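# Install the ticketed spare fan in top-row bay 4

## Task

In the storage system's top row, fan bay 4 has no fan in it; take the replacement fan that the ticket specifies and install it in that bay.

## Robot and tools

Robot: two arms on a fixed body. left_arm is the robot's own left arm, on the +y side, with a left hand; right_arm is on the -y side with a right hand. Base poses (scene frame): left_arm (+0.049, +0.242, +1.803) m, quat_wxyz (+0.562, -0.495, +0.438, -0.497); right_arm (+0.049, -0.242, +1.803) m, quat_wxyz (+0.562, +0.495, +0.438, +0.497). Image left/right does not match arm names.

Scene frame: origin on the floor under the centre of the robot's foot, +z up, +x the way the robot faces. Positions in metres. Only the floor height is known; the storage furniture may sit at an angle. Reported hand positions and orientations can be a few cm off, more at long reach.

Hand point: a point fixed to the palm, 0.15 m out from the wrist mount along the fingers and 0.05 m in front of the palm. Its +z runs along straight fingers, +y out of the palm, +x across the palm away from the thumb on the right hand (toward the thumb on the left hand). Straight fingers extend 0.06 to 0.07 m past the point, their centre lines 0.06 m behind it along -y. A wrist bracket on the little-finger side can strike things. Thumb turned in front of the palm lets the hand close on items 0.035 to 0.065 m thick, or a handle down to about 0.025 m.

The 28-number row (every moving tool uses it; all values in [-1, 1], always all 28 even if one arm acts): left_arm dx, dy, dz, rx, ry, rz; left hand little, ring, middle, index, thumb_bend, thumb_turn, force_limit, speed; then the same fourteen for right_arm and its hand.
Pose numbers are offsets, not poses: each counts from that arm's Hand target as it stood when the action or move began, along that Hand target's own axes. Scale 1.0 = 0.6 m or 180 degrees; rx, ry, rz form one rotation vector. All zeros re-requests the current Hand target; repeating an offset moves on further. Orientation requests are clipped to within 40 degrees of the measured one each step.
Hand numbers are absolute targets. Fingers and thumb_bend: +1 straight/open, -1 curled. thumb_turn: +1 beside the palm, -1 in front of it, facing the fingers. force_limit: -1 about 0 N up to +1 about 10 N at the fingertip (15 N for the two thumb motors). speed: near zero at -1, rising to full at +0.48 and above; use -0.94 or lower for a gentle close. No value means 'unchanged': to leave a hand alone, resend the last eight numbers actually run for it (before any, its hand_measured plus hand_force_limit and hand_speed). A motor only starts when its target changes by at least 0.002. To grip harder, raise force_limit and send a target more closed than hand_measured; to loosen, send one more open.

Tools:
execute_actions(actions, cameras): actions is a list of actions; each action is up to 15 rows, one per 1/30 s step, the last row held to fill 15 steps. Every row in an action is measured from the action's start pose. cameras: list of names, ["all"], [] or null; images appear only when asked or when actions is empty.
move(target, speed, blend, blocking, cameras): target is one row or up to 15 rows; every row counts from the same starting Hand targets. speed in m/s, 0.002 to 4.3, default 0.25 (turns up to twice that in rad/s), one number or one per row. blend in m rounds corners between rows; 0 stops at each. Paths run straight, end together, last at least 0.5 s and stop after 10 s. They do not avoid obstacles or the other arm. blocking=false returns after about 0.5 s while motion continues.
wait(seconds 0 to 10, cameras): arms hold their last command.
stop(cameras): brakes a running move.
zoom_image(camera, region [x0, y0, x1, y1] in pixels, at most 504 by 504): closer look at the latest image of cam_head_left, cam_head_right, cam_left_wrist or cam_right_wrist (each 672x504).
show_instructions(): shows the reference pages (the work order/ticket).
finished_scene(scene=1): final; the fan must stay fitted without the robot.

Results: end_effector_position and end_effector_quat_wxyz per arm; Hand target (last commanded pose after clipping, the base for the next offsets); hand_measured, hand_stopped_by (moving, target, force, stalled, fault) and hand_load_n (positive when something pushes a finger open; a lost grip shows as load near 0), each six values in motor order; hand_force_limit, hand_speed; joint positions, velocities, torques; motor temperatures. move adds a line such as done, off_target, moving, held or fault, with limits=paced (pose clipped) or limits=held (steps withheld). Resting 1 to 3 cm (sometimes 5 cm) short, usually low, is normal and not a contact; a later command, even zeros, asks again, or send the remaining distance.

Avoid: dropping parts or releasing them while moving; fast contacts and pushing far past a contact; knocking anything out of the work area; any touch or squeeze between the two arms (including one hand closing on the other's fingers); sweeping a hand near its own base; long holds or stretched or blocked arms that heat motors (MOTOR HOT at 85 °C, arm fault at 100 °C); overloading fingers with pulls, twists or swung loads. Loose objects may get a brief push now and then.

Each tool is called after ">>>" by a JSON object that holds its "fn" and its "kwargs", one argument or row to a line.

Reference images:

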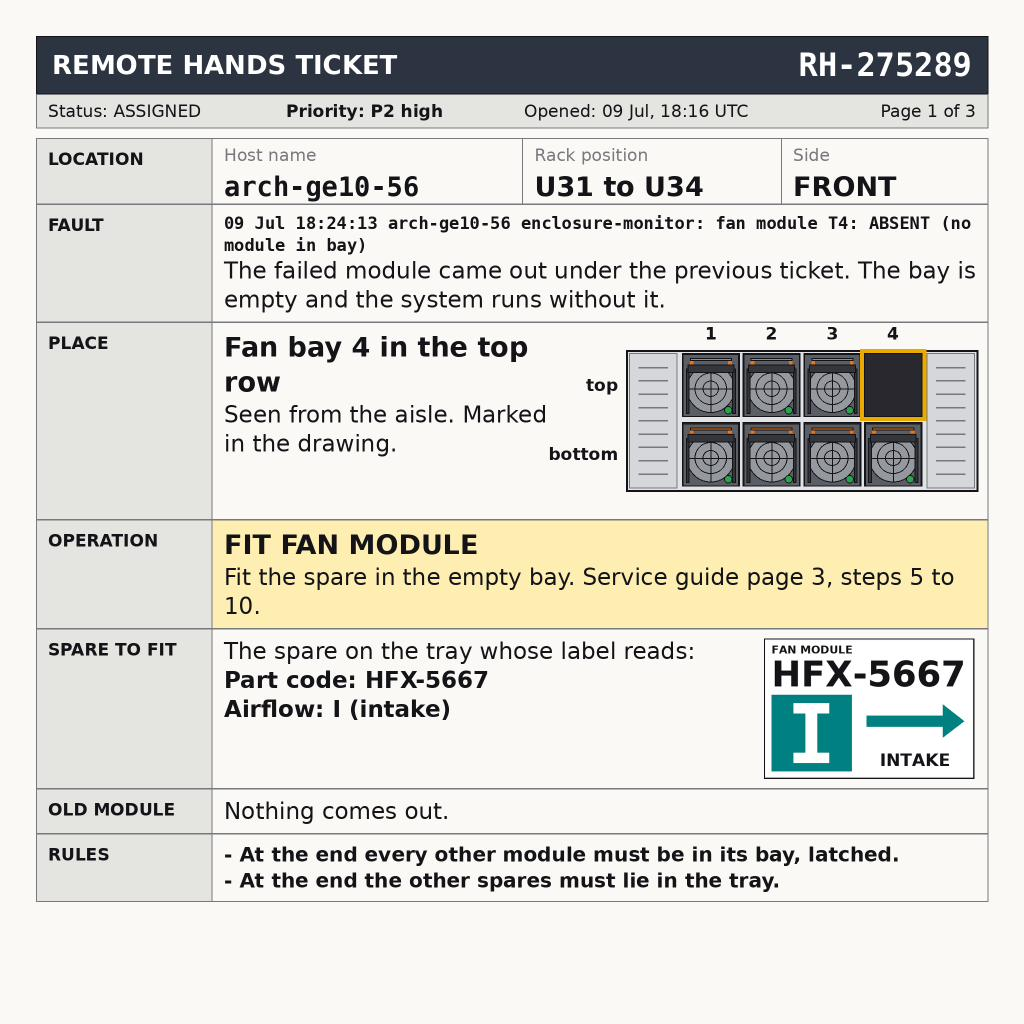

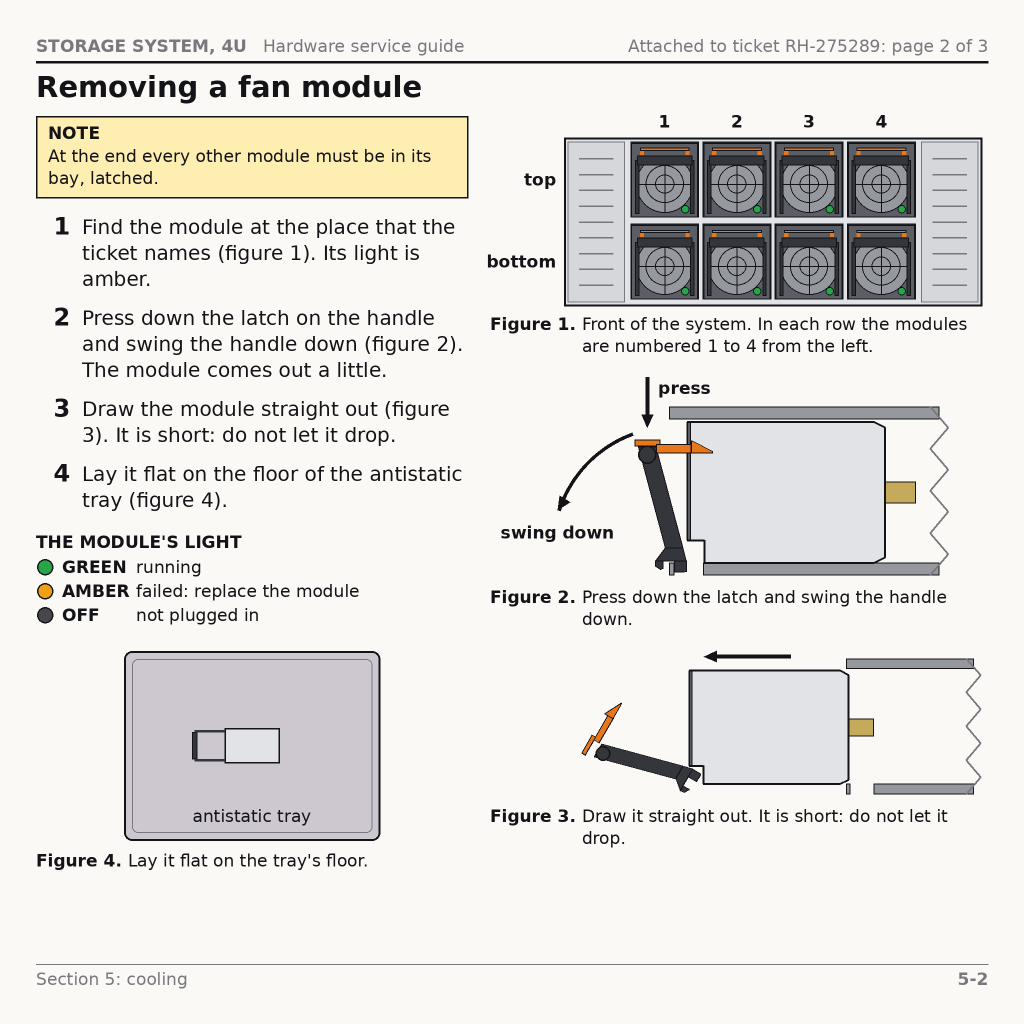

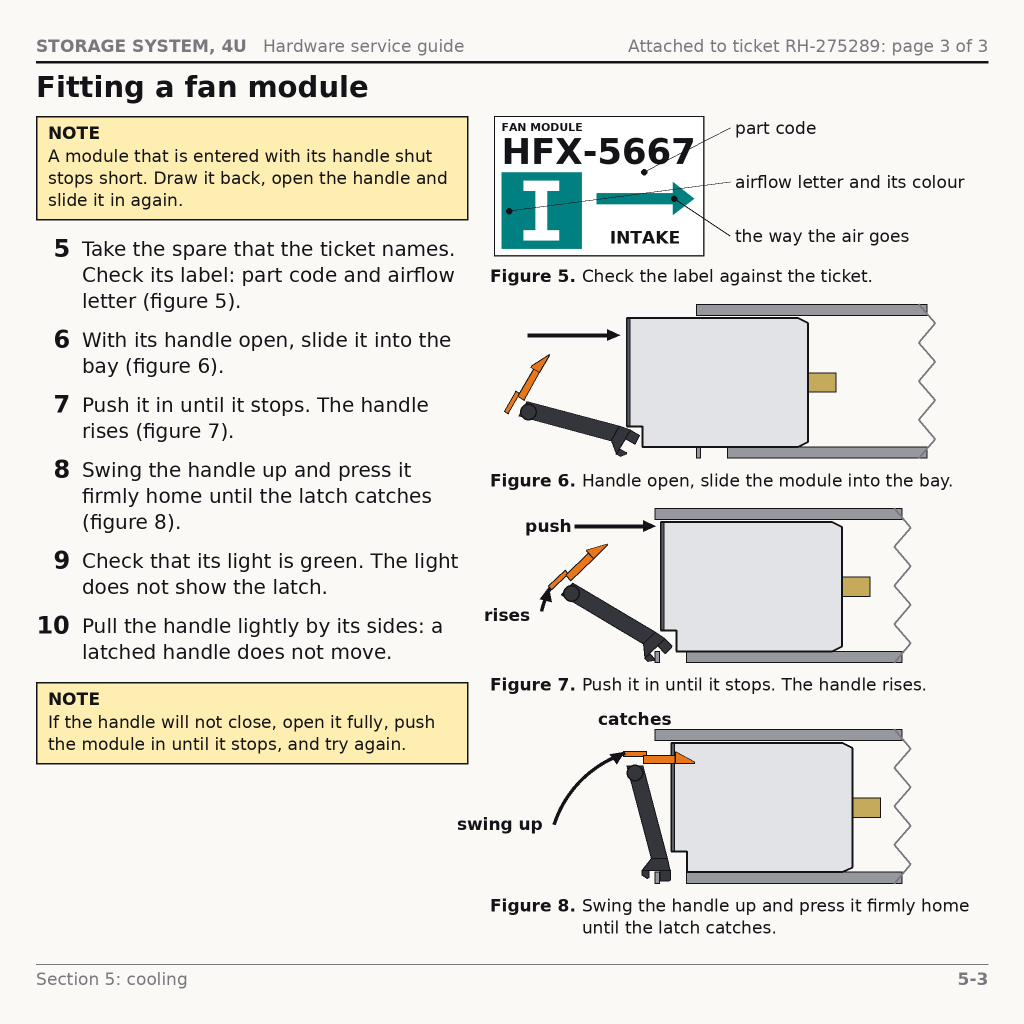

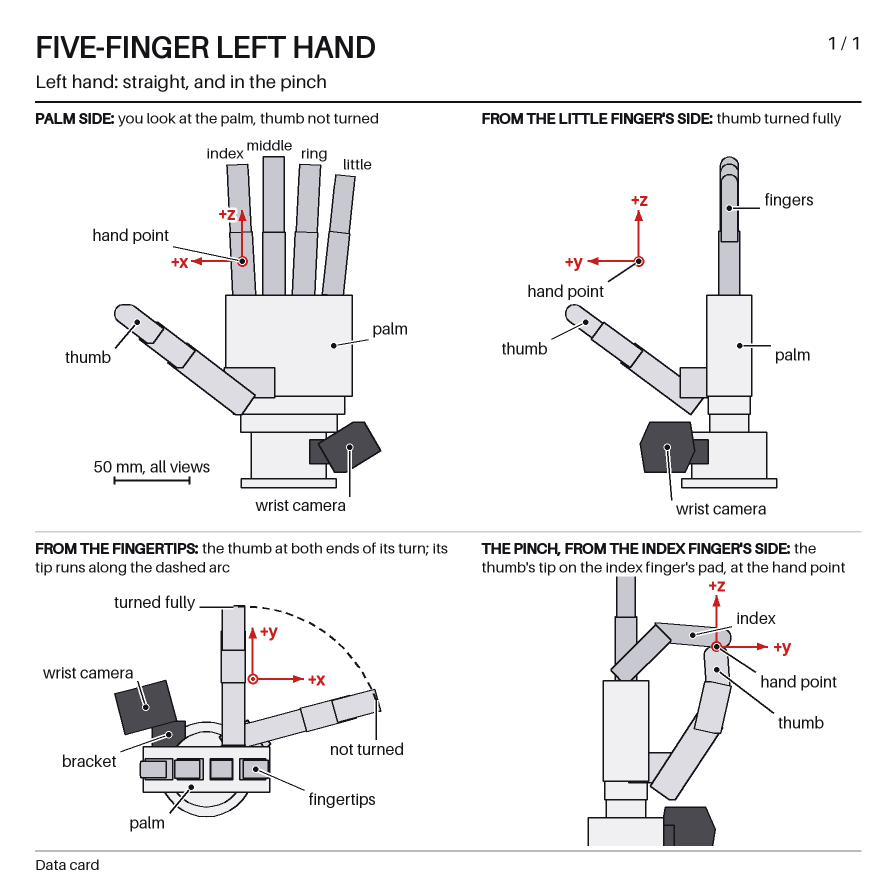

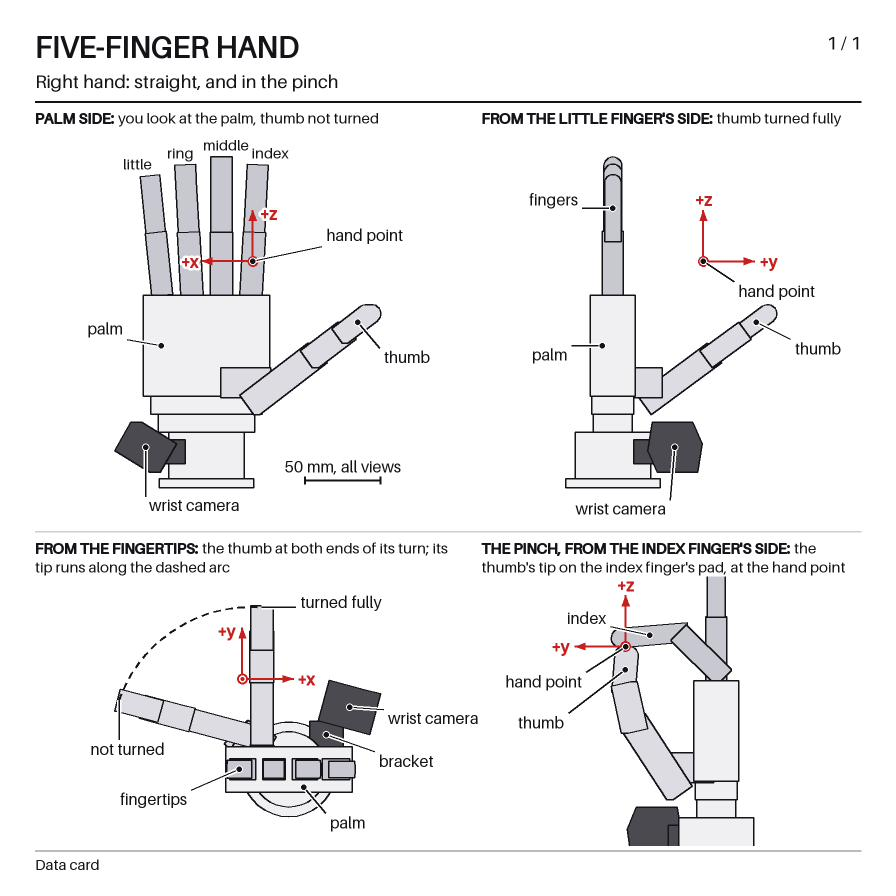

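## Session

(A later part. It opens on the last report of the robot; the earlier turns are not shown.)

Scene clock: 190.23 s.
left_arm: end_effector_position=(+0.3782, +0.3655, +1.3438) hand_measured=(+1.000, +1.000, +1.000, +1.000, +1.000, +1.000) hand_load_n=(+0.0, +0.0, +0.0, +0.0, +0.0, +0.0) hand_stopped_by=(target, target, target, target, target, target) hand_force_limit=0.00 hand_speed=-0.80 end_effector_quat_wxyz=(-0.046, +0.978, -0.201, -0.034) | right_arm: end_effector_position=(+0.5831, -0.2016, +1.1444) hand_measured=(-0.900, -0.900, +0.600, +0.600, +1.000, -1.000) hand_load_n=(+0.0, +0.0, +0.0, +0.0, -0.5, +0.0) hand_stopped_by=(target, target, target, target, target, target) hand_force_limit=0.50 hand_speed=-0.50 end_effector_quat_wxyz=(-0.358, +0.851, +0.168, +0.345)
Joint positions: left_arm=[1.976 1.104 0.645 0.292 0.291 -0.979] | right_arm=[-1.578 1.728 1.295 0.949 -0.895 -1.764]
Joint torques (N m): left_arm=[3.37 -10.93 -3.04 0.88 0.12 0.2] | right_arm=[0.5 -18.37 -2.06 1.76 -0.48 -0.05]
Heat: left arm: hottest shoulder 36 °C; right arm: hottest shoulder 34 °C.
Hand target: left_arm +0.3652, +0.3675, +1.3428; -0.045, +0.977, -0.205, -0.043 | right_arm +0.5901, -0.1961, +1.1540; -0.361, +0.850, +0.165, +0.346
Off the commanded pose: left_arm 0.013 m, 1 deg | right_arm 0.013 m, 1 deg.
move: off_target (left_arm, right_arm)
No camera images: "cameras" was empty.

>>> {"fn": "move", "kwargs": {
  "target": [
    [0,0,0,0,0,0, 1, 1, 1, 1, 1, 1, 0.0, -0.8, 0.0141, -0.0014, -0.0019, 0,0,0, -0.9, -0.9, 0.6, 0.6, 1, -1, 0.5, -0.5]
  ],
  "cameras": ["cam_right_wrist"],
  "speed": 0.06
}}

Scene clock: 191.47 s.
left_arm: end_effector_position=(+0.3782, +0.3655, +1.3438) hand_measured=(+1.000, +1.000, +1.000, +1.000, +1.000, +1.000) hand_load_n=(+0.0, +0.0, +0.0, +0.0, +0.0, +0.0) hand_stopped_by=(target, target, target, target, target, target) hand_force_limit=0.00 hand_speed=-0.80 end_effector_quat_wxyz=(-0.046, +0.978, -0.201, -0.034) | right_arm: end_effector_position=(+0.5890, -0.2016, +1.1516) hand_measured=(-0.900, -0.900, +0.600, +0.600, +1.000, -1.000) hand_load_n=(+0.0, +0.0, +0.0, +0.0, +0.0, +0.0) hand_stopped_by=(target, target, target, target, target, target) hand_force_limit=0.50 hand_speed=-0.50 end_effector_quat_wxyz=(-0.358, +0.851, +0.168, +0.345)
Joint positions: left_arm=[1.976 1.104 0.645 0.292 0.291 -0.979] | right_arm=[-1.577 1.706 1.284 0.938 -0.895 -1.764]
Joint torques (N m): left_arm=[3.37 -11.05 -3.04 0.9 0.12 0.2] | right_arm=[1.03 -18.2 -2.15 1.63 -0.5 -0.08]
Heat: left arm: hottest shoulder 36 °C; right arm: hottest shoulder 34 °C.
Hand target: left_arm +0.3652, +0.3675, +1.3428; -0.045, +0.977, -0.205, -0.043 | right_arm +0.5949, -0.1959, +1.1610; -0.362, +0.850, +0.165, +0.346
Off the commanded pose: left_arm 0.013 m, 1 deg | right_arm 0.012 m, 1 deg.
move: off_target (left_arm, right_arm)
camera_calibration:
cam_right_wrist: T_world_to_cam=[[0.687149, -0.642041, -0.340013, -0.1408], [-0.723983, -0.566088, -0.394199, 0.762306], [0.060615, 0.517038, -0.853814, 1.16027], [0, 0, 0, 1]] pos_world=[0.578318, -0.258769, 1.24328]
Images, in order (width x height): cam_right_wrist 672x504.

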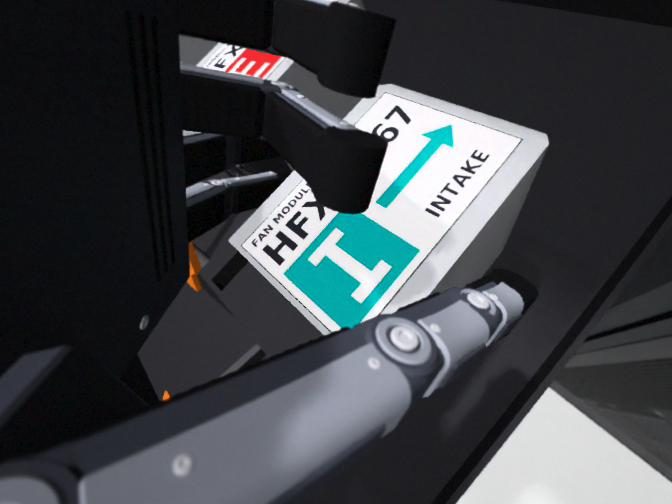

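>>> {"fn": "move", "kwargs": {
  "target": [
    [0,0,0,0,0,0, 1, 1, 1, 1, 1, 1, 0.0, -0.8, 0,0,0, 0, 0, 0, -0.9, -0.9, 0.6, 0.6, 0.72, -1, -0.7, -0.9],
    [0,0,0,0,0,0, 1, 1, 1, 1, 1, 1, 0.0, -0.8, 0, 0, 0, 0, 0, 0, -0.9, -0.9, 0.0, 0.0, 0.72, -1, -0.4, -0.9]
  ],
  "cameras": ["cam_right_wrist"],
  "speed": 0.08
}}

Scene clock: 195.20 s.
left_arm: end_effector_position=(+0.3782, +0.3655, +1.3438) hand_measured=(+1.000, +1.000, +1.000, +1.000, +1.000, +1.000) hand_load_n=(+0.0, +0.0, +0.0, +0.0, +0.0, +0.0) hand_stopped_by=(target, target, target, target, target, target) hand_force_limit=0.00 hand_speed=-0.80 end_effector_quat_wxyz=(-0.046, +0.978, -0.201, -0.034) | right_arm: end_effector_position=(+0.5895, -0.2023, +1.1513) hand_measured=(-0.900, -0.900, +0.388, +0.378, +0.722, -1.000) hand_load_n=(+0.0, +0.0, +3.5, +4.5, +7.5, +0.5) hand_stopped_by=(target, target, force, force, target, target) hand_force_limit=-0.40 hand_speed=-0.90 end_effector_quat_wxyz=(-0.355, +0.852, +0.167, +0.345)
Joint positions: left_arm=[1.976 1.104 0.645 0.292 0.291 -0.979] | right_arm=[-1.577 1.705 1.284 0.938 -0.889 -1.764]
Joint torques (N m): left_arm=[3.37 -10.99 -3.06 0.9 0.12 0.19] | right_arm=[0.21 -18.32 -2.11 1.73 -0.71 -0.02]
Heat: left arm: hottest shoulder 36 °C; right arm: hottest shoulder 34 °C.
Hand target: left_arm +0.3652, +0.3675, +1.3428; -0.045, +0.977, -0.205, -0.043 | right_arm +0.5949, -0.1959, +1.1610; -0.362, +0.850, +0.165, +0.346
Off the commanded pose: left_arm 0.013 m, 1 deg | right_arm 0.013 m, 1 deg.
move: off_target (left_arm, right_arm); target 2's new numbers were sent with right_arm's hand 0.013 m and 1 deg from that target
camera_calibration:
cam_right_wrist: T_world_to_cam=[[0.684952, -0.645749, -0.337414, -0.144169], [-0.725926, -0.565309, -0.391736, 0.760569], [0.0622195, 0.513258, -0.855976, 1.1611], [0, 0, 0, 1]] pos_world=[0.578623, -0.259085, 1.24317]
Images, in order (width x height): cam_right_wrist 672x504.

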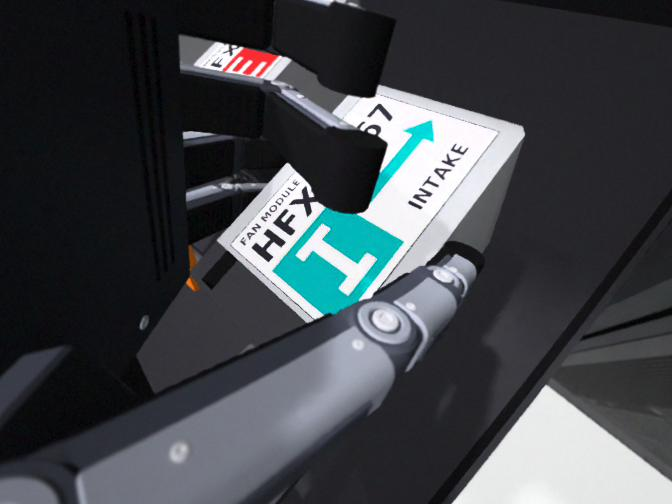

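>>> {"fn": "move", "kwargs": {
  "target": [
    [0,0,0,0,0,0, 1, 1, 1, 1, 1, 1, 0.0, -0.8, 0, 0, 0, 0, 0, 0, -0.9, -0.9, -0.15, -0.15, 0.5, -1, 0.5, -0.94]
  ],
  "cameras": ["cam_right_wrist"],
  "speed": 0.08
}}

Scene clock: 195.93 s.
left_arm: end_effector_position=(+0.3782, +0.3655, +1.3438) hand_measured=(+1.000, +1.000, +1.000, +1.000, +1.000, +1.000) hand_load_n=(-0.5, +0.0, +0.0, +0.0, +0.0, +0.0) hand_stopped_by=(target, target, target, target, target, target) hand_force_limit=0.00 hand_speed=-0.80 end_effector_quat_wxyz=(-0.046, +0.978, -0.201, -0.034) | right_arm: end_effector_position=(+0.5894, -0.2020, +1.1512) hand_measured=(-0.900, -0.900, +0.378, +0.368, +0.722, -1.000) hand_load_n=(+0.0, +0.5, +7.0, +7.5, +12.5, +0.5) hand_stopped_by=(target, target, force, force, force, target) hand_force_limit=0.50 hand_speed=-0.94 end_effector_quat_wxyz=(-0.356, +0.852, +0.167, +0.345)
Joint positions: left_arm=[1.976 1.104 0.645 0.292 0.291 -0.979] | right_arm=[-1.576 1.705 1.284 0.938 -0.889 -1.764]
Joint torques (N m): left_arm=[3.37 -10.99 -3.06 0.9 0.12 0.19] | right_arm=[0.73 -17.73 -2.17 1.76 -0.69 -0.07]
Heat: left arm: hottest shoulder 36 °C; right arm: hottest shoulder 34 °C.
Hand target: left_arm +0.3652, +0.3675, +1.3428; -0.045, +0.977, -0.205, -0.043 | right_arm +0.5949, -0.1961, +1.1609; -0.361, +0.850, +0.165, +0.346
Off the commanded pose: left_arm 0.013 m, 1 deg | right_arm 0.013 m, 1 deg.
move: off_target (left_arm, right_arm)
camera_calibration:
cam_right_wrist: T_world_to_cam=[[0.684807, -0.645518, -0.33815, -0.142979], [-0.726114, -0.565205, -0.391537, 0.76057], [0.0616204, 0.513663, -0.855776, 1.1612], [0, 0, 0, 1]] pos_world=[0.57862, -0.258883, 1.24317]
Images, in order (width x height): cam_right_wrist 672x504.

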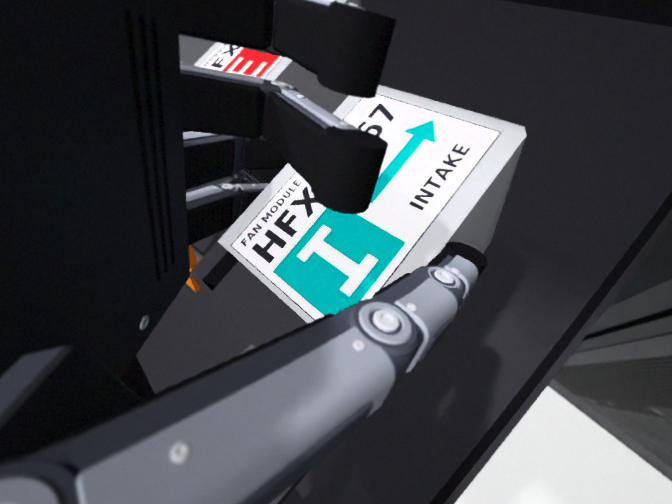

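>>> {"fn": "move", "kwargs": {
  "target": [
    [0,0,0,0,0,0, 1, 1, 1, 1, 1, 1, 0.0, -0.8, 0.0507, -0.0222, -0.023, 0, 0, 0, -0.9, -0.9, -0.15, -0.15, 0.5, -1, 0.5, -0.94]
  ],
  "cameras": ["cam_right_wrist", "cam_head_left"],
  "speed": 0.05
}}

Scene clock: 197.90 s.
left_arm: end_effector_position=(+0.3782, +0.3655, +1.3438) hand_measured=(+1.000, +1.000, +1.000, +1.000, +1.000, +1.000) hand_load_n=(+0.0, +0.0, +0.0, +0.0, +0.0, +0.0) hand_stopped_by=(target, target, target, target, target, target) hand_force_limit=0.00 hand_speed=-0.80 end_effector_quat_wxyz=(-0.046, +0.978, -0.201, -0.034) | right_arm: end_effector_position=(+0.5980, -0.2009, +1.1874) hand_measured=(-0.900, -0.900, +0.378, +0.368, +0.720, -1.000) hand_load_n=(+0.0, +0.0, +0.0, +0.0, +0.0, +0.0) hand_stopped_by=(target, target, force, force, force, target) hand_force_limit=0.50 hand_speed=-0.94 end_effector_quat_wxyz=(-0.360, +0.854, +0.160, +0.340)
Joint positions: left_arm=[1.976 1.104 0.645 0.292 0.291 -0.979] | right_arm=[-1.573 1.604 1.197 0.916 -0.889 -1.753]
Joint torques (N m): left_arm=[3.31 -10.99 -3.06 0.88 0.12 0.2] | right_arm=[0.79 -18.14 -1.83 2.15 -0.59 -0.15]
Heat: left arm: hottest shoulder 36 °C; right arm: hottest shoulder 34 °C.
Hand target: left_arm +0.3652, +0.3675, +1.3428; -0.045, +0.977, -0.205, -0.043 | right_arm +0.6028, -0.1959, +1.1960; -0.362, +0.850, +0.165, +0.346
Off the commanded pose: left_arm 0.013 m, 1 deg | right_arm 0.011 m, 1 deg.
move: off_target (left_arm, right_arm)
camera_calibration:
cam_right_wrist: T_world_to_cam=[[0.676497, -0.645907, -0.353774, -0.112434], [-0.734612, -0.557969, -0.386026, 0.781667], [0.0519418, 0.521032, -0.851955, 1.19374], [0, 0, 0, 1]] pos_world=[0.588278, -0.258453, 1.27898]
Images, in order (width x height): cam_head_left 672x504, cam_right_wrist 672x504.

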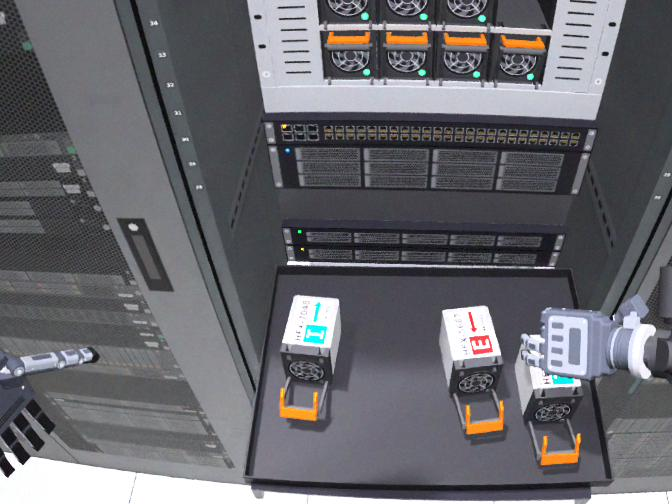

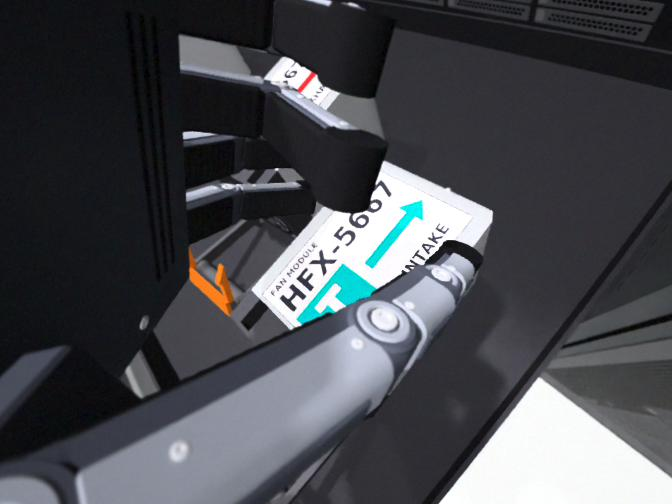

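>>> {"fn": "move", "kwargs": {
  "target": [
    [0.4989, 0.1692, -0.5801, -0.0661, 0.3618, -0.07, 1, 1, 1, 1, 1, 1, 0.0, -0.8, 0,0,0, 0, 0, 0, -0.9, -0.9, 0.6, 0.6, 1, -1, 0.5, -0.5]
  ],
  "cameras": ["all"],
  "speed": 0.25
}}

Scene clock: 204.63 s.
left_arm: end_effector_position=(+0.6131, +0.1208, +1.6479) hand_measured=(+1.000, +1.000, +1.000, +1.000, +1.000, +1.000) hand_load_n=(+0.5, +0.0, +0.0, +0.0, +0.0, +0.0) hand_stopped_by=(target, target, target, target, target, target) hand_force_limit=0.00 hand_speed=-0.80 end_effector_quat_wxyz=(-0.167, -0.866, +0.085, -0.463) | right_arm: end_effector_position=(+0.5980, -0.2009, +1.1874) hand_measured=(-0.900, -0.900, +0.600, +0.600, +1.000, -1.000) hand_load_n=(+0.0, +0.0, +0.0, +0.0, +0.0, +0.5) hand_stopped_by=(target, target, target, target, target, target) hand_force_limit=0.50 hand_speed=-0.50 end_effector_quat_wxyz=(-0.360, +0.854, +0.161, +0.341)
Joint positions: left_arm=[1.274 0.468 0.431 0.781 0.268 -1.279] | right_arm=[-1.573 1.604 1.197 0.916 -0.889 -1.754]
Joint torques (N m): left_arm=[-0.44 -10.87 2.73 2.52 0.33 0.18] | right_arm=[0.62 -17.9 -1.91 2.19 -0.63 -0.15]
Heat: left arm: hottest shoulder 36 °C; right arm: hottest shoulder 34 °C.
Hand target: left_arm +0.6199, +0.1196, +1.6507; +0.164, +0.861, -0.089, +0.473 | right_arm +0.6028, -0.1959, +1.1960; -0.362, +0.850, +0.165, +0.346
Off the commanded pose: left_arm 0.007 m, 1 deg | right_arm 0.011 m, 1 deg.
move: off_target (right_arm)
camera_calibration:
cam_left_wrist: T_world_to_cam=[[0.423897, 0.905475, -0.0206731, -0.338342], [0.030522, 0.00853095, 0.999498, -1.66584], [0.905196, -0.424315, -0.0240207, -0.343435], [0, 0, 0, 1]] pos_world=[0.505143, 0.174847, 1.64976]
cam_right_wrist: T_world_to_cam=[[0.676703, -0.645864, -0.353459, -0.112947], [-0.734415, -0.558203, -0.386063, 0.781538], [0.0520419, 0.520836, -0.852069, 1.19378], [0, 0, 0, 1]] pos_world=[0.588278, -0.258454, 1.27898]

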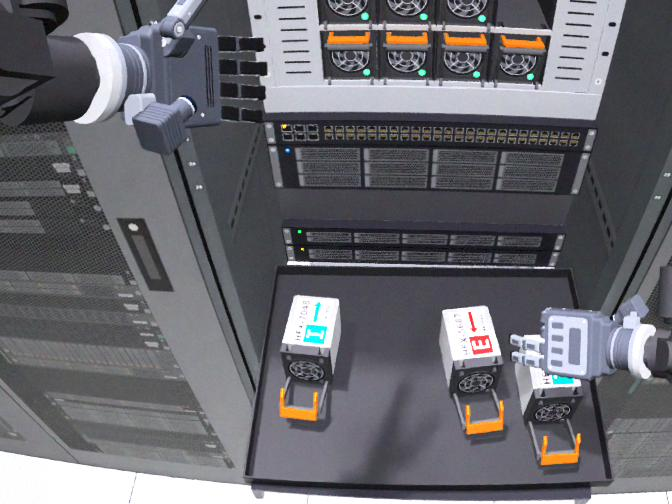

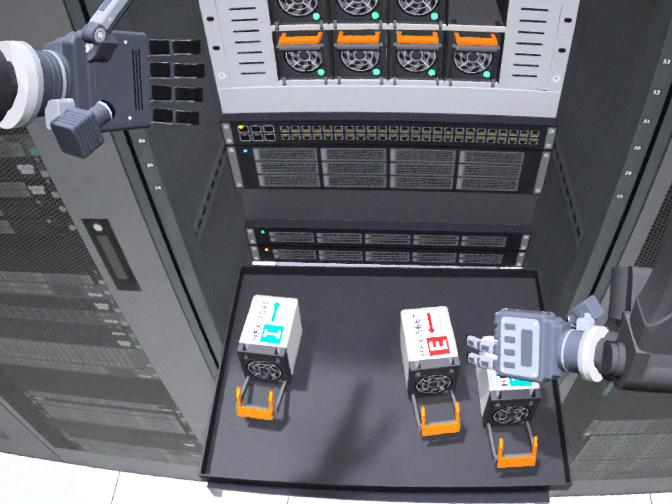

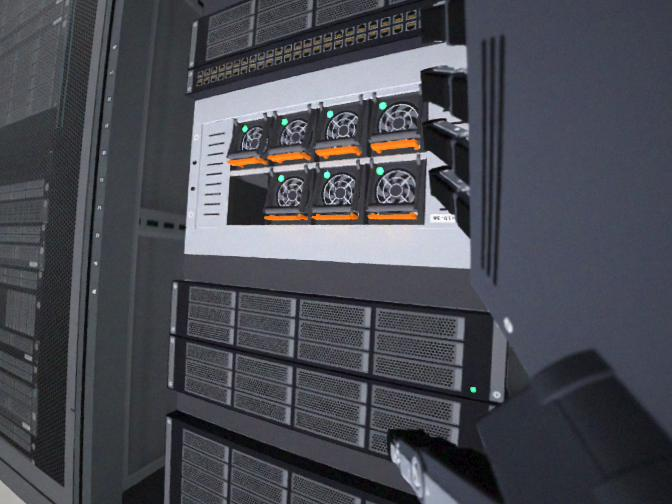

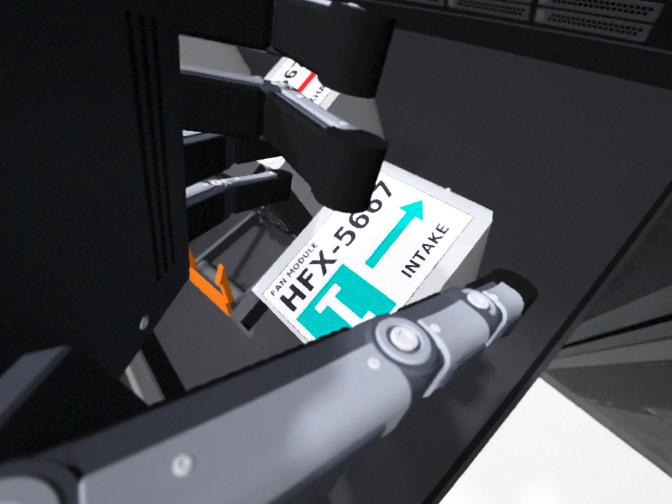

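>>> {"fn": "zoom_image", "kwargs": {
  "camera": "cam_left_wrist",
  "region": [170, 60, 470, 310]
}}

Scaled by 1.680 from the camera's 672x504 image, which has a finer 960x720 frame.

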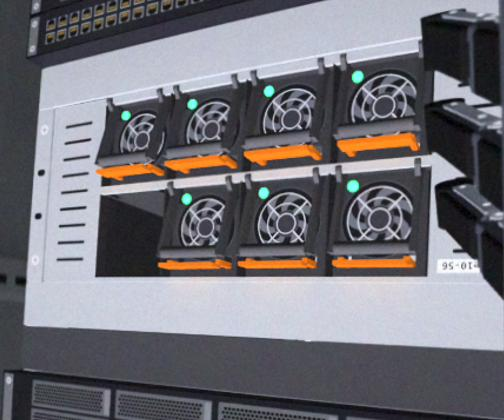

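>>> {"fn": "zoom_image", "kwargs": {
  "camera": "cam_left_wrist",
  "region": [190, 90, 350, 240]
}}

Scaled by 3.150 from the camera's 672x504 image, which has a finer 960x720 frame.

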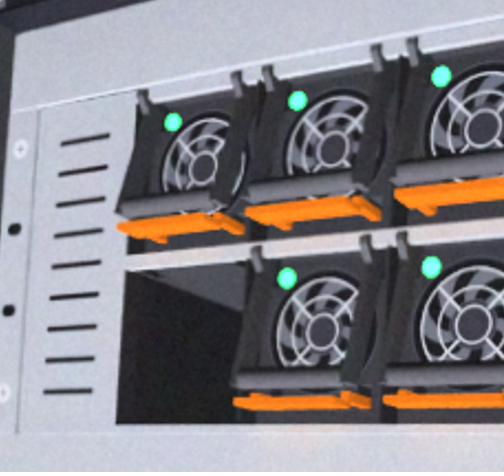

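>>> {"fn": "move", "kwargs": {
  "target": [
    [0,0,0,0,0,0, 1, 1, 1, 1, 1, 1, 0.0, -0.8, 0.1877, -0.1575, -0.257, 0, 0, 0, -0.9, -0.9, 0.6, 0.6, 1, -1, 0.5, -0.5],
    [0,0,0,0,0,0, 1, 1, 1, 1, 1, 1, 0.0, -0.8, 0.1877, -0.1575, -0.257, -0.3163, 0.09, 0.5322, 0.6, 0.6, 0.6, 0.6, 1, -1, 0.5, -0.5]
  ],
  "cameras": ["cam_head_left"],
  "speed": 0.25
}}

Scene clock: 238.03 s.
left_arm: end_effector_position=(+0.6130, +0.1207, +1.6480) hand_measured=(+1.000, +1.000, +1.000, +1.000, +1.000, +1.000) hand_load_n=(+0.0, +0.0, +0.0, +0.0, +0.0, +0.0) hand_stopped_by=(target, target, target, target, target, target) hand_force_limit=0.00 hand_speed=-0.80 end_effector_quat_wxyz=(-0.167, -0.866, +0.085, -0.463) | right_arm: end_effector_position=(+0.5422, -0.2389, +1.3905) hand_measured=(+0.600, +0.600, +0.600, +0.600, +1.000, -1.000) hand_load_n=(+0.0, +0.0, +0.0, +0.0, +0.0, +0.0) hand_stopped_by=(target, target, target, target, target, target) hand_force_limit=0.50 hand_speed=-0.50 end_effector_quat_wxyz=(-0.097, +0.704, -0.697, +0.096)
Joint positions: left_arm=[1.274 0.468 0.431 0.781 0.268 -1.278] | right_arm=[-1.447 0.831 0.837 0.141 0.086 -0.146]
Joint torques (N m): left_arm=[-0.44 -10.93 2.73 2.54 0.33 0.18] | right_arm=[0.09 -18.14 2.26 1.13 0 -0.01]
Heat: left arm: hottest shoulder 36 °C; right arm: hottest shoulder 33 °C.
Hand target: left_arm +0.6198, +0.1195, +1.6508; +0.164, +0.861, -0.089, +0.473 | right_arm +0.5597, -0.2404, +1.3999; -0.108, +0.699, -0.699, +0.107
Off the commanded pose: left_arm 0.007 m, 1 deg | right_arm 0.020 m, 2 deg.
move: off_target (right_arm); target 2's new numbers were sent with right_arm's hand 0.020 m and 2 deg from that target
Images, in order (width x height): cam_head_left 672x504.

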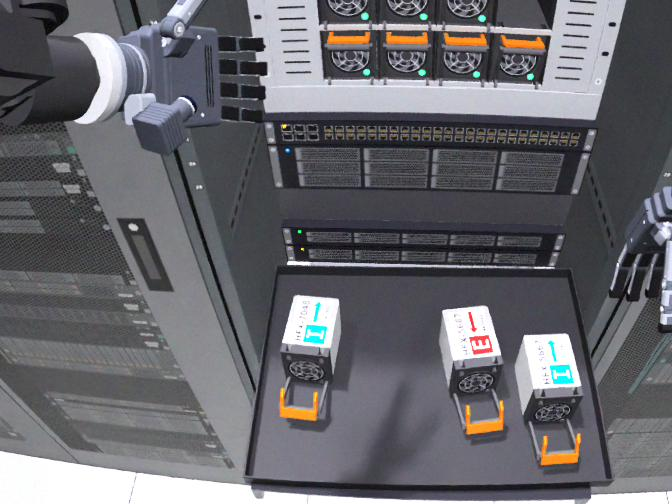

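>>> {"fn": "move", "kwargs": {
  "target": [
    [0,0,0,0,0,0, 1, 1, 1, 1, 1, 1, 0.0, -0.8, 0,0,0, 0.12, 0.2613, 0.431, 0.6, 0.6, 0.6, 0.6, 1, -1, 0.5, -0.5],
    [0,0,0,0,0,0, 1, 1, 1, 1, 1, 1, 0.0, -0.8, -0.05, -0.0145, 0.2317, 0.12, 0.2613, 0.431, 0.6, 0.6, 0.6, 0.6, 1, -1, 0.5, -0.5]
  ],
  "cameras": ["cam_head_left", "cam_right_wrist"],
  "speed": 0.25
}}

Scene clock: 244.10 s.
left_arm: end_effector_position=(+0.6130, +0.1207, +1.6480) hand_measured=(+1.000, +1.000, +1.000, +1.000, +1.000, +1.000) hand_load_n=(+0.0, +0.0, +0.0, +0.0, +0.0, +0.0) hand_stopped_by=(target, target, target, target, target, target) hand_force_limit=0.00 hand_speed=-0.80 end_effector_quat_wxyz=(-0.167, -0.866, +0.085, -0.463) | right_arm: end_effector_position=(+0.6127, -0.2066, +1.2751) hand_measured=(+0.600, +0.600, +0.600, +0.600, +1.000, -1.000) hand_load_n=(+0.0, +0.0, -0.5, +0.0, +0.0, +0.5) hand_stopped_by=(target, target, target, target, target, target) hand_force_limit=0.50 hand_speed=-0.50 end_effector_quat_wxyz=(+0.003, +0.000, +0.926, -0.379)
Joint positions: left_arm=[1.274 0.468 0.431 0.781 0.268 -1.278] | right_arm=[-1.13 1.334 1.203 0.135 1.209 1.395]
Joint torques (N m): left_arm=[-0.38 -10.87 2.73 2.52 0.33 0.17] | right_arm=[2.32 -15.74 0.76 0.88 0.46 0.02]
Heat: left arm: hottest shoulder 36 °C; right arm: hottest shoulder 34 °C.
Hand target: left_arm +0.6198, +0.1195, +1.6508; +0.164, +0.861, -0.089, +0.473 | right_arm +0.6101, -0.2102, +1.2701; +0.000, +0.000, +0.924, -0.382
Off the commanded pose: left_arm 0.007 m, 1 deg | right_arm 0.007 m, 1 deg.
move: done
camera_calibration:
cam_right_wrist: T_world_to_cam=[[-0.216792, 0.675643, -0.704633, 1.17268], [0.80883, 0.528479, 0.257885, -0.719155], [0.546622, -0.514021, -0.66105, 0.510363], [0, 0, 0, 1]] pos_world=[0.556925, -0.149916, 1.34914]
Images, in order (width x height): cam_head_left 672x504, cam_right_wrist 672x504.

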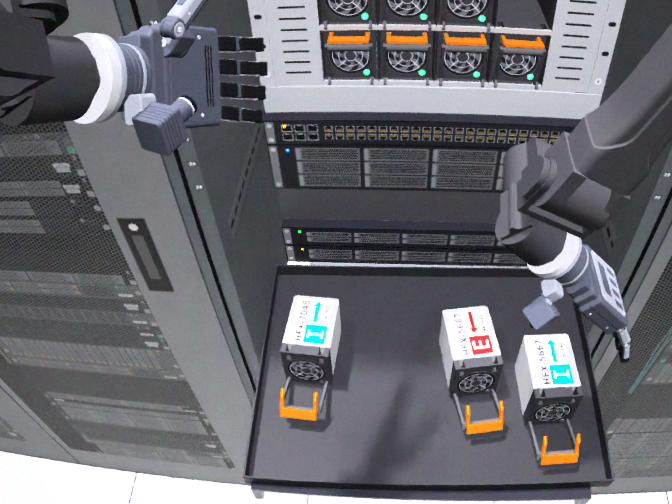

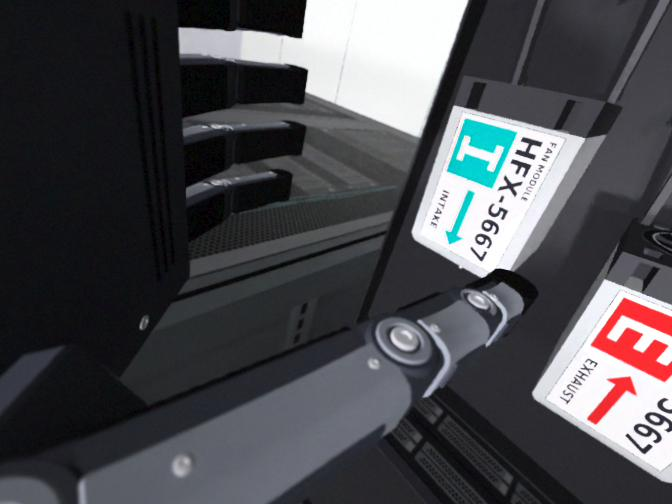

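>>> {"fn": "zoom_image", "kwargs": {
  "camera": "cam_right_wrist",
  "region": [380, 60, 660, 300]
}}

Scaled by 1.800 from the camera's 672x504 image, which has a finer 960x720 frame.

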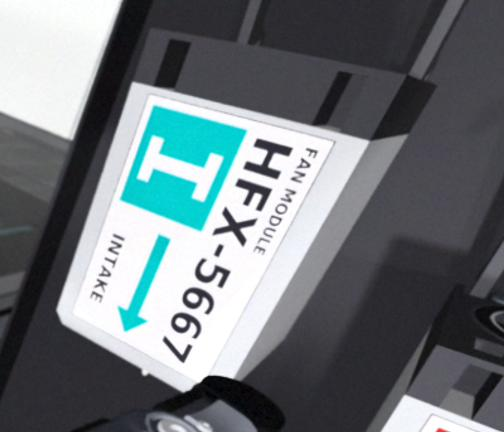

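>>> {"fn": "move", "kwargs": {
  "target": [
    [0,0,0,0,0,0, 1, 1, 1, 1, 1, 1, 0.0, -0.8, -0.0017, 0.1155, 0.1062, 0, -0.0169, -0.0169, 0.6, 0.6, 0.6, 0.6, 1, -1, 0.5, -0.5]
  ],
  "cameras": ["cam_right_wrist"],
  "speed": 0.12
}}

Scene clock: 248.73 s.
left_arm: end_effector_position=(+0.6130, +0.1207, +1.6480) hand_measured=(+1.000, +1.000, +1.000, +1.000, +1.000, +1.000) hand_load_n=(+0.0, +0.0, +0.0, +0.0, +0.0, +0.0) hand_stopped_by=(target, target, target, target, target, target) hand_force_limit=0.00 hand_speed=-0.80 end_effector_quat_wxyz=(-0.167, -0.866, +0.085, -0.463) | right_arm: end_effector_position=(+0.6143, -0.2030, +1.1815) hand_measured=(+0.600, +0.600, +0.600, +0.600, +1.000, -1.000) hand_load_n=(+0.0, +0.0, +0.0, +0.0, +0.0, +0.0) hand_stopped_by=(target, target, target, target, target, target) hand_force_limit=0.50 hand_speed=-0.50 end_effector_quat_wxyz=(+0.016, -0.032, +0.925, -0.379)
Joint positions: left_arm=[1.274 0.468 0.431 0.781 0.268 -1.278] | right_arm=[-1.202 1.565 1.384 0.293 1.126 1.249]
Joint torques (N m): left_arm=[-0.44 -10.87 2.71 2.52 0.33 0.17] | right_arm=[2.9 -15.91 0.39 1.66 0.45 -0.11]
Heat: left arm: hottest shoulder 36 °C; right arm: hottest shoulder 34 °C.
Hand target: left_arm +0.6198, +0.1195, +1.6508; +0.164, +0.861, -0.089, +0.473 | right_arm +0.6112, -0.2063, +1.1760; +0.015, -0.034, +0.923, -0.382
Off the commanded pose: left_arm 0.007 m, 1 deg | right_arm 0.007 m, 1 deg.
move: done
camera_calibration:
cam_right_wrist: T_world_to_cam=[[-0.263125, 0.658572, -0.705017, 1.13009], [0.771142, 0.582703, 0.256511, -0.662488], [0.579746, -0.476173, -0.661176, 0.436913], [0, 0, 0, 1]] pos_world=[0.554928, -0.150163, 1.25554]
Images, in order (width x height): cam_right_wrist 672x504.

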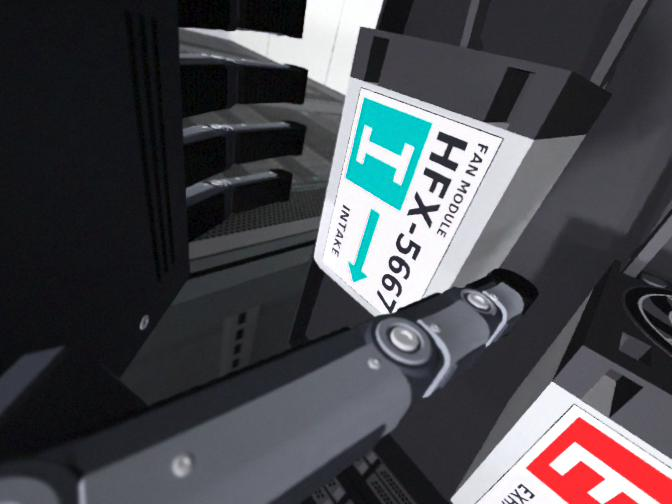

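>>> {"fn": "move", "kwargs": {
  "target": [
    [0,0,0,0,0,0, 1, 1, 1, 1, 1, 1, 0.0, -0.8, 0.0002, 0.044, 0.041, 0,0,0, 0.6, 0.6, 0.6, 0.6, 1, -1, 0.5, -0.5]
  ],
  "cameras": ["cam_right_wrist"],
  "speed": 0.08
}}

Scene clock: 250.47 s.
left_arm: end_effector_position=(+0.6130, +0.1207, +1.6480) hand_measured=(+1.000, +1.000, +1.000, +1.000, +1.000, +1.000) hand_load_n=(+0.0, +0.0, +0.0, +0.0, +0.0, +0.0) hand_stopped_by=(target, target, target, target, target, target) hand_force_limit=0.00 hand_speed=-0.80 end_effector_quat_wxyz=(-0.167, -0.866, +0.085, -0.463) | right_arm: end_effector_position=(+0.6151, -0.2009, +1.1451) hand_measured=(+0.600, +0.600, +0.600, +0.600, +1.000, -1.000) hand_load_n=(+0.0, +0.0, +0.0, +0.0, +0.0, +0.0) hand_stopped_by=(target, target, target, target, target, target) hand_force_limit=0.50 hand_speed=-0.50 end_effector_quat_wxyz=(+0.018, -0.031, +0.925, -0.379)
Joint positions: left_arm=[1.274 0.468 0.431 0.781 0.268 -1.278] | right_arm=[-1.221 1.657 1.481 0.293 1.106 1.248]
Joint torques (N m): left_arm=[-0.44 -10.87 2.71 2.52 0.33 0.17] | right_arm=[2.61 -16.32 0.54 1.28 0.47 -0.07]
Heat: left arm: hottest shoulder 36 °C; right arm: hottest shoulder 34 °C.
Hand target: left_arm +0.6198, +0.1195, +1.6508; +0.164, +0.861, -0.089, +0.473 | right_arm +0.6107, -0.2049, +1.1398; +0.015, -0.034, +0.923, -0.382
Off the commanded pose: left_arm 0.007 m, 1 deg | right_arm 0.008 m, 1 deg.
move: done
camera_calibration:
cam_right_wrist: T_world_to_cam=[[-0.259645, 0.658032, -0.706808, 1.10311], [0.769348, 0.583326, 0.260452, -0.658252], [0.583685, -0.476156, -0.657714, 0.406898], [0, 0, 0, 1]] pos_world=[0.555344, -0.148163, 1.21876]
Images, in order (width x height): cam_right_wrist 672x504.

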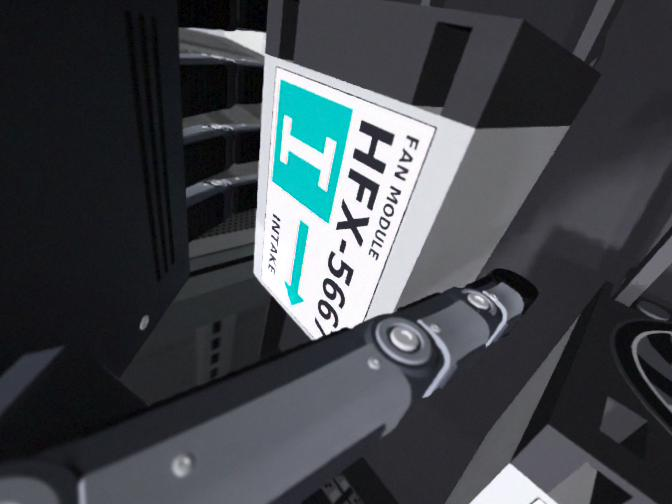

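>>> {"fn": "move", "kwargs": {
  "target": [
    [0,0,0,0,0,0, 1, 1, 1, 1, 1, 1, 0.0, -0.8, 0,0,0, 0, 0, 0, 0.6, 0.6, 0.6, 0.6, 0.7, -1, -0.7, -0.9],
    [0,0,0,0,0,0, 1, 1, 1, 1, 1, 1, 0.0, -0.8, 0, 0, 0, 0, 0, 0, 0.6, 0.0, 0.0, 0.0, 0.7, -1, -0.5, -0.9]
  ],
  "cameras": [],
  "speed": 0.08
}}

>>> {"fn": "move", "kwargs": {
  "target": [
    [0,0,0,0,0,0, 1, 1, 1, 1, 1, 1, 0.0, -0.8, 0, 0, 0, 0, 0, 0, 0.6, -0.1, -0.1, -0.1, 0.5, -1, 0.4, -0.94]
  ],
  "cameras": ["cam_right_wrist"],
  "speed": 0.08
}}

Scene clock: 254.40 s.
left_arm: end_effector_position=(+0.6130, +0.1207, +1.6480) hand_measured=(+1.000, +1.000, +1.000, +1.000, +1.000, +1.000) hand_load_n=(+0.0, +0.0, +0.0, +0.0, +0.0, +0.0) hand_stopped_by=(target, target, target, target, target, target) hand_force_limit=0.00 hand_speed=-0.80 end_effector_quat_wxyz=(-0.167, -0.866, +0.085, -0.463) | right_arm: end_effector_position=(+0.6154, -0.2003, +1.1447) hand_measured=(+0.600, +0.360, +0.388, +0.406, +0.702, -1.000) hand_load_n=(+0.0, +6.0, +1.0, +0.0, +7.5, +2.0) hand_stopped_by=(target, force, force, force, target, target) hand_force_limit=-0.50 hand_speed=-0.90 end_effector_quat_wxyz=(+0.019, -0.031, +0.925, -0.377)
Joint positions: left_arm=[1.274 0.468 0.431 0.781 0.268 -1.278] | right_arm=[-1.222 1.657 1.481 0.293 1.101 1.248]
Joint torques (N m): left_arm=[-0.44 -10.87 2.71 2.52 0.33 0.18] | right_arm=[2.55 -16.03 0.5 1.28 0.64 -0.09]
Heat: left arm: hottest shoulder 36 °C; right arm: hottest shoulder 34 °C.
Hand target: left_arm +0.6198, +0.1195, +1.6508; +0.164, +0.861, -0.089, +0.473 | right_arm +0.6107, -0.2049, +1.1398; +0.015, -0.034, +0.923, -0.382
Off the commanded pose: left_arm 0.007 m, 1 deg | right_arm 0.008 m, 1 deg.
move: done
No camera images: "cameras" was empty.

Scene clock: 254.90 s.
left_arm: end_effector_position=(+0.6130, +0.1207, +1.6480) hand_measured=(+1.000, +1.000, +1.000, +1.000, +1.000, +1.000) hand_load_n=(+0.0, +0.0, +0.0, +0.0, +0.0, +0.0) hand_stopped_by=(target, target, target, target, target, target) hand_force_limit=0.00 hand_speed=-0.80 end_effector_quat_wxyz=(-0.167, -0.866, +0.085, -0.463) | right_arm: end_effector_position=(+0.6153, -0.2010, +1.1447) hand_measured=(+0.600, +0.350, +0.366, +0.380, +0.704, -1.000) hand_load_n=(+0.0, +3.0, +7.0, +9.0, +17.5, +0.5) hand_stopped_by=(target, force, force, force, force, target) hand_force_limit=0.40 hand_speed=-0.94 end_effector_quat_wxyz=(+0.019, -0.031, +0.925, -0.378)
Joint positions: left_arm=[1.274 0.468 0.431 0.781 0.268 -1.278] | right_arm=[-1.223 1.657 1.481 0.293 1.102 1.248]
Joint torques (N m): left_arm=[-0.5 -10.87 2.73 2.52 0.33 0.18] | right_arm=[2.96 -16.21 0.5 1.28 0.61 -0.09]
Heat: left arm: hottest shoulder 36 °C; right arm: hottest shoulder 34 °C.
Hand target: left_arm +0.6198, +0.1195, +1.6508; +0.164, +0.861, -0.089, +0.473 | right_arm +0.6107, -0.2049, +1.1398; +0.015, -0.034, +0.923, -0.382
Off the commanded pose: left_arm 0.007 m, 1 deg | right_arm 0.008 m, 1 deg.
move: done
camera_calibration:
cam_right_wrist: T_world_to_cam=[[-0.259768, 0.659837, -0.705078, 1.10132], [0.768699, 0.583221, 0.262591, -0.660269], [0.584484, -0.47378, -0.658719, 0.407692], [0, 0, 0, 1]] pos_world=[0.555347, -0.148453, 1.21845]
Images, in order (width x height): cam_right_wrist 672x504.

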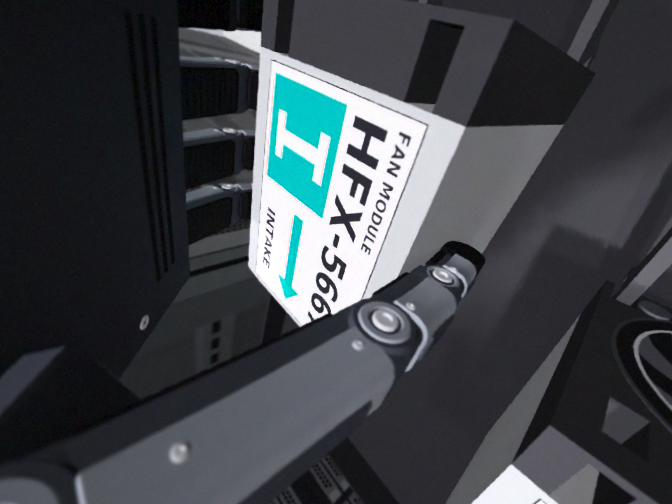

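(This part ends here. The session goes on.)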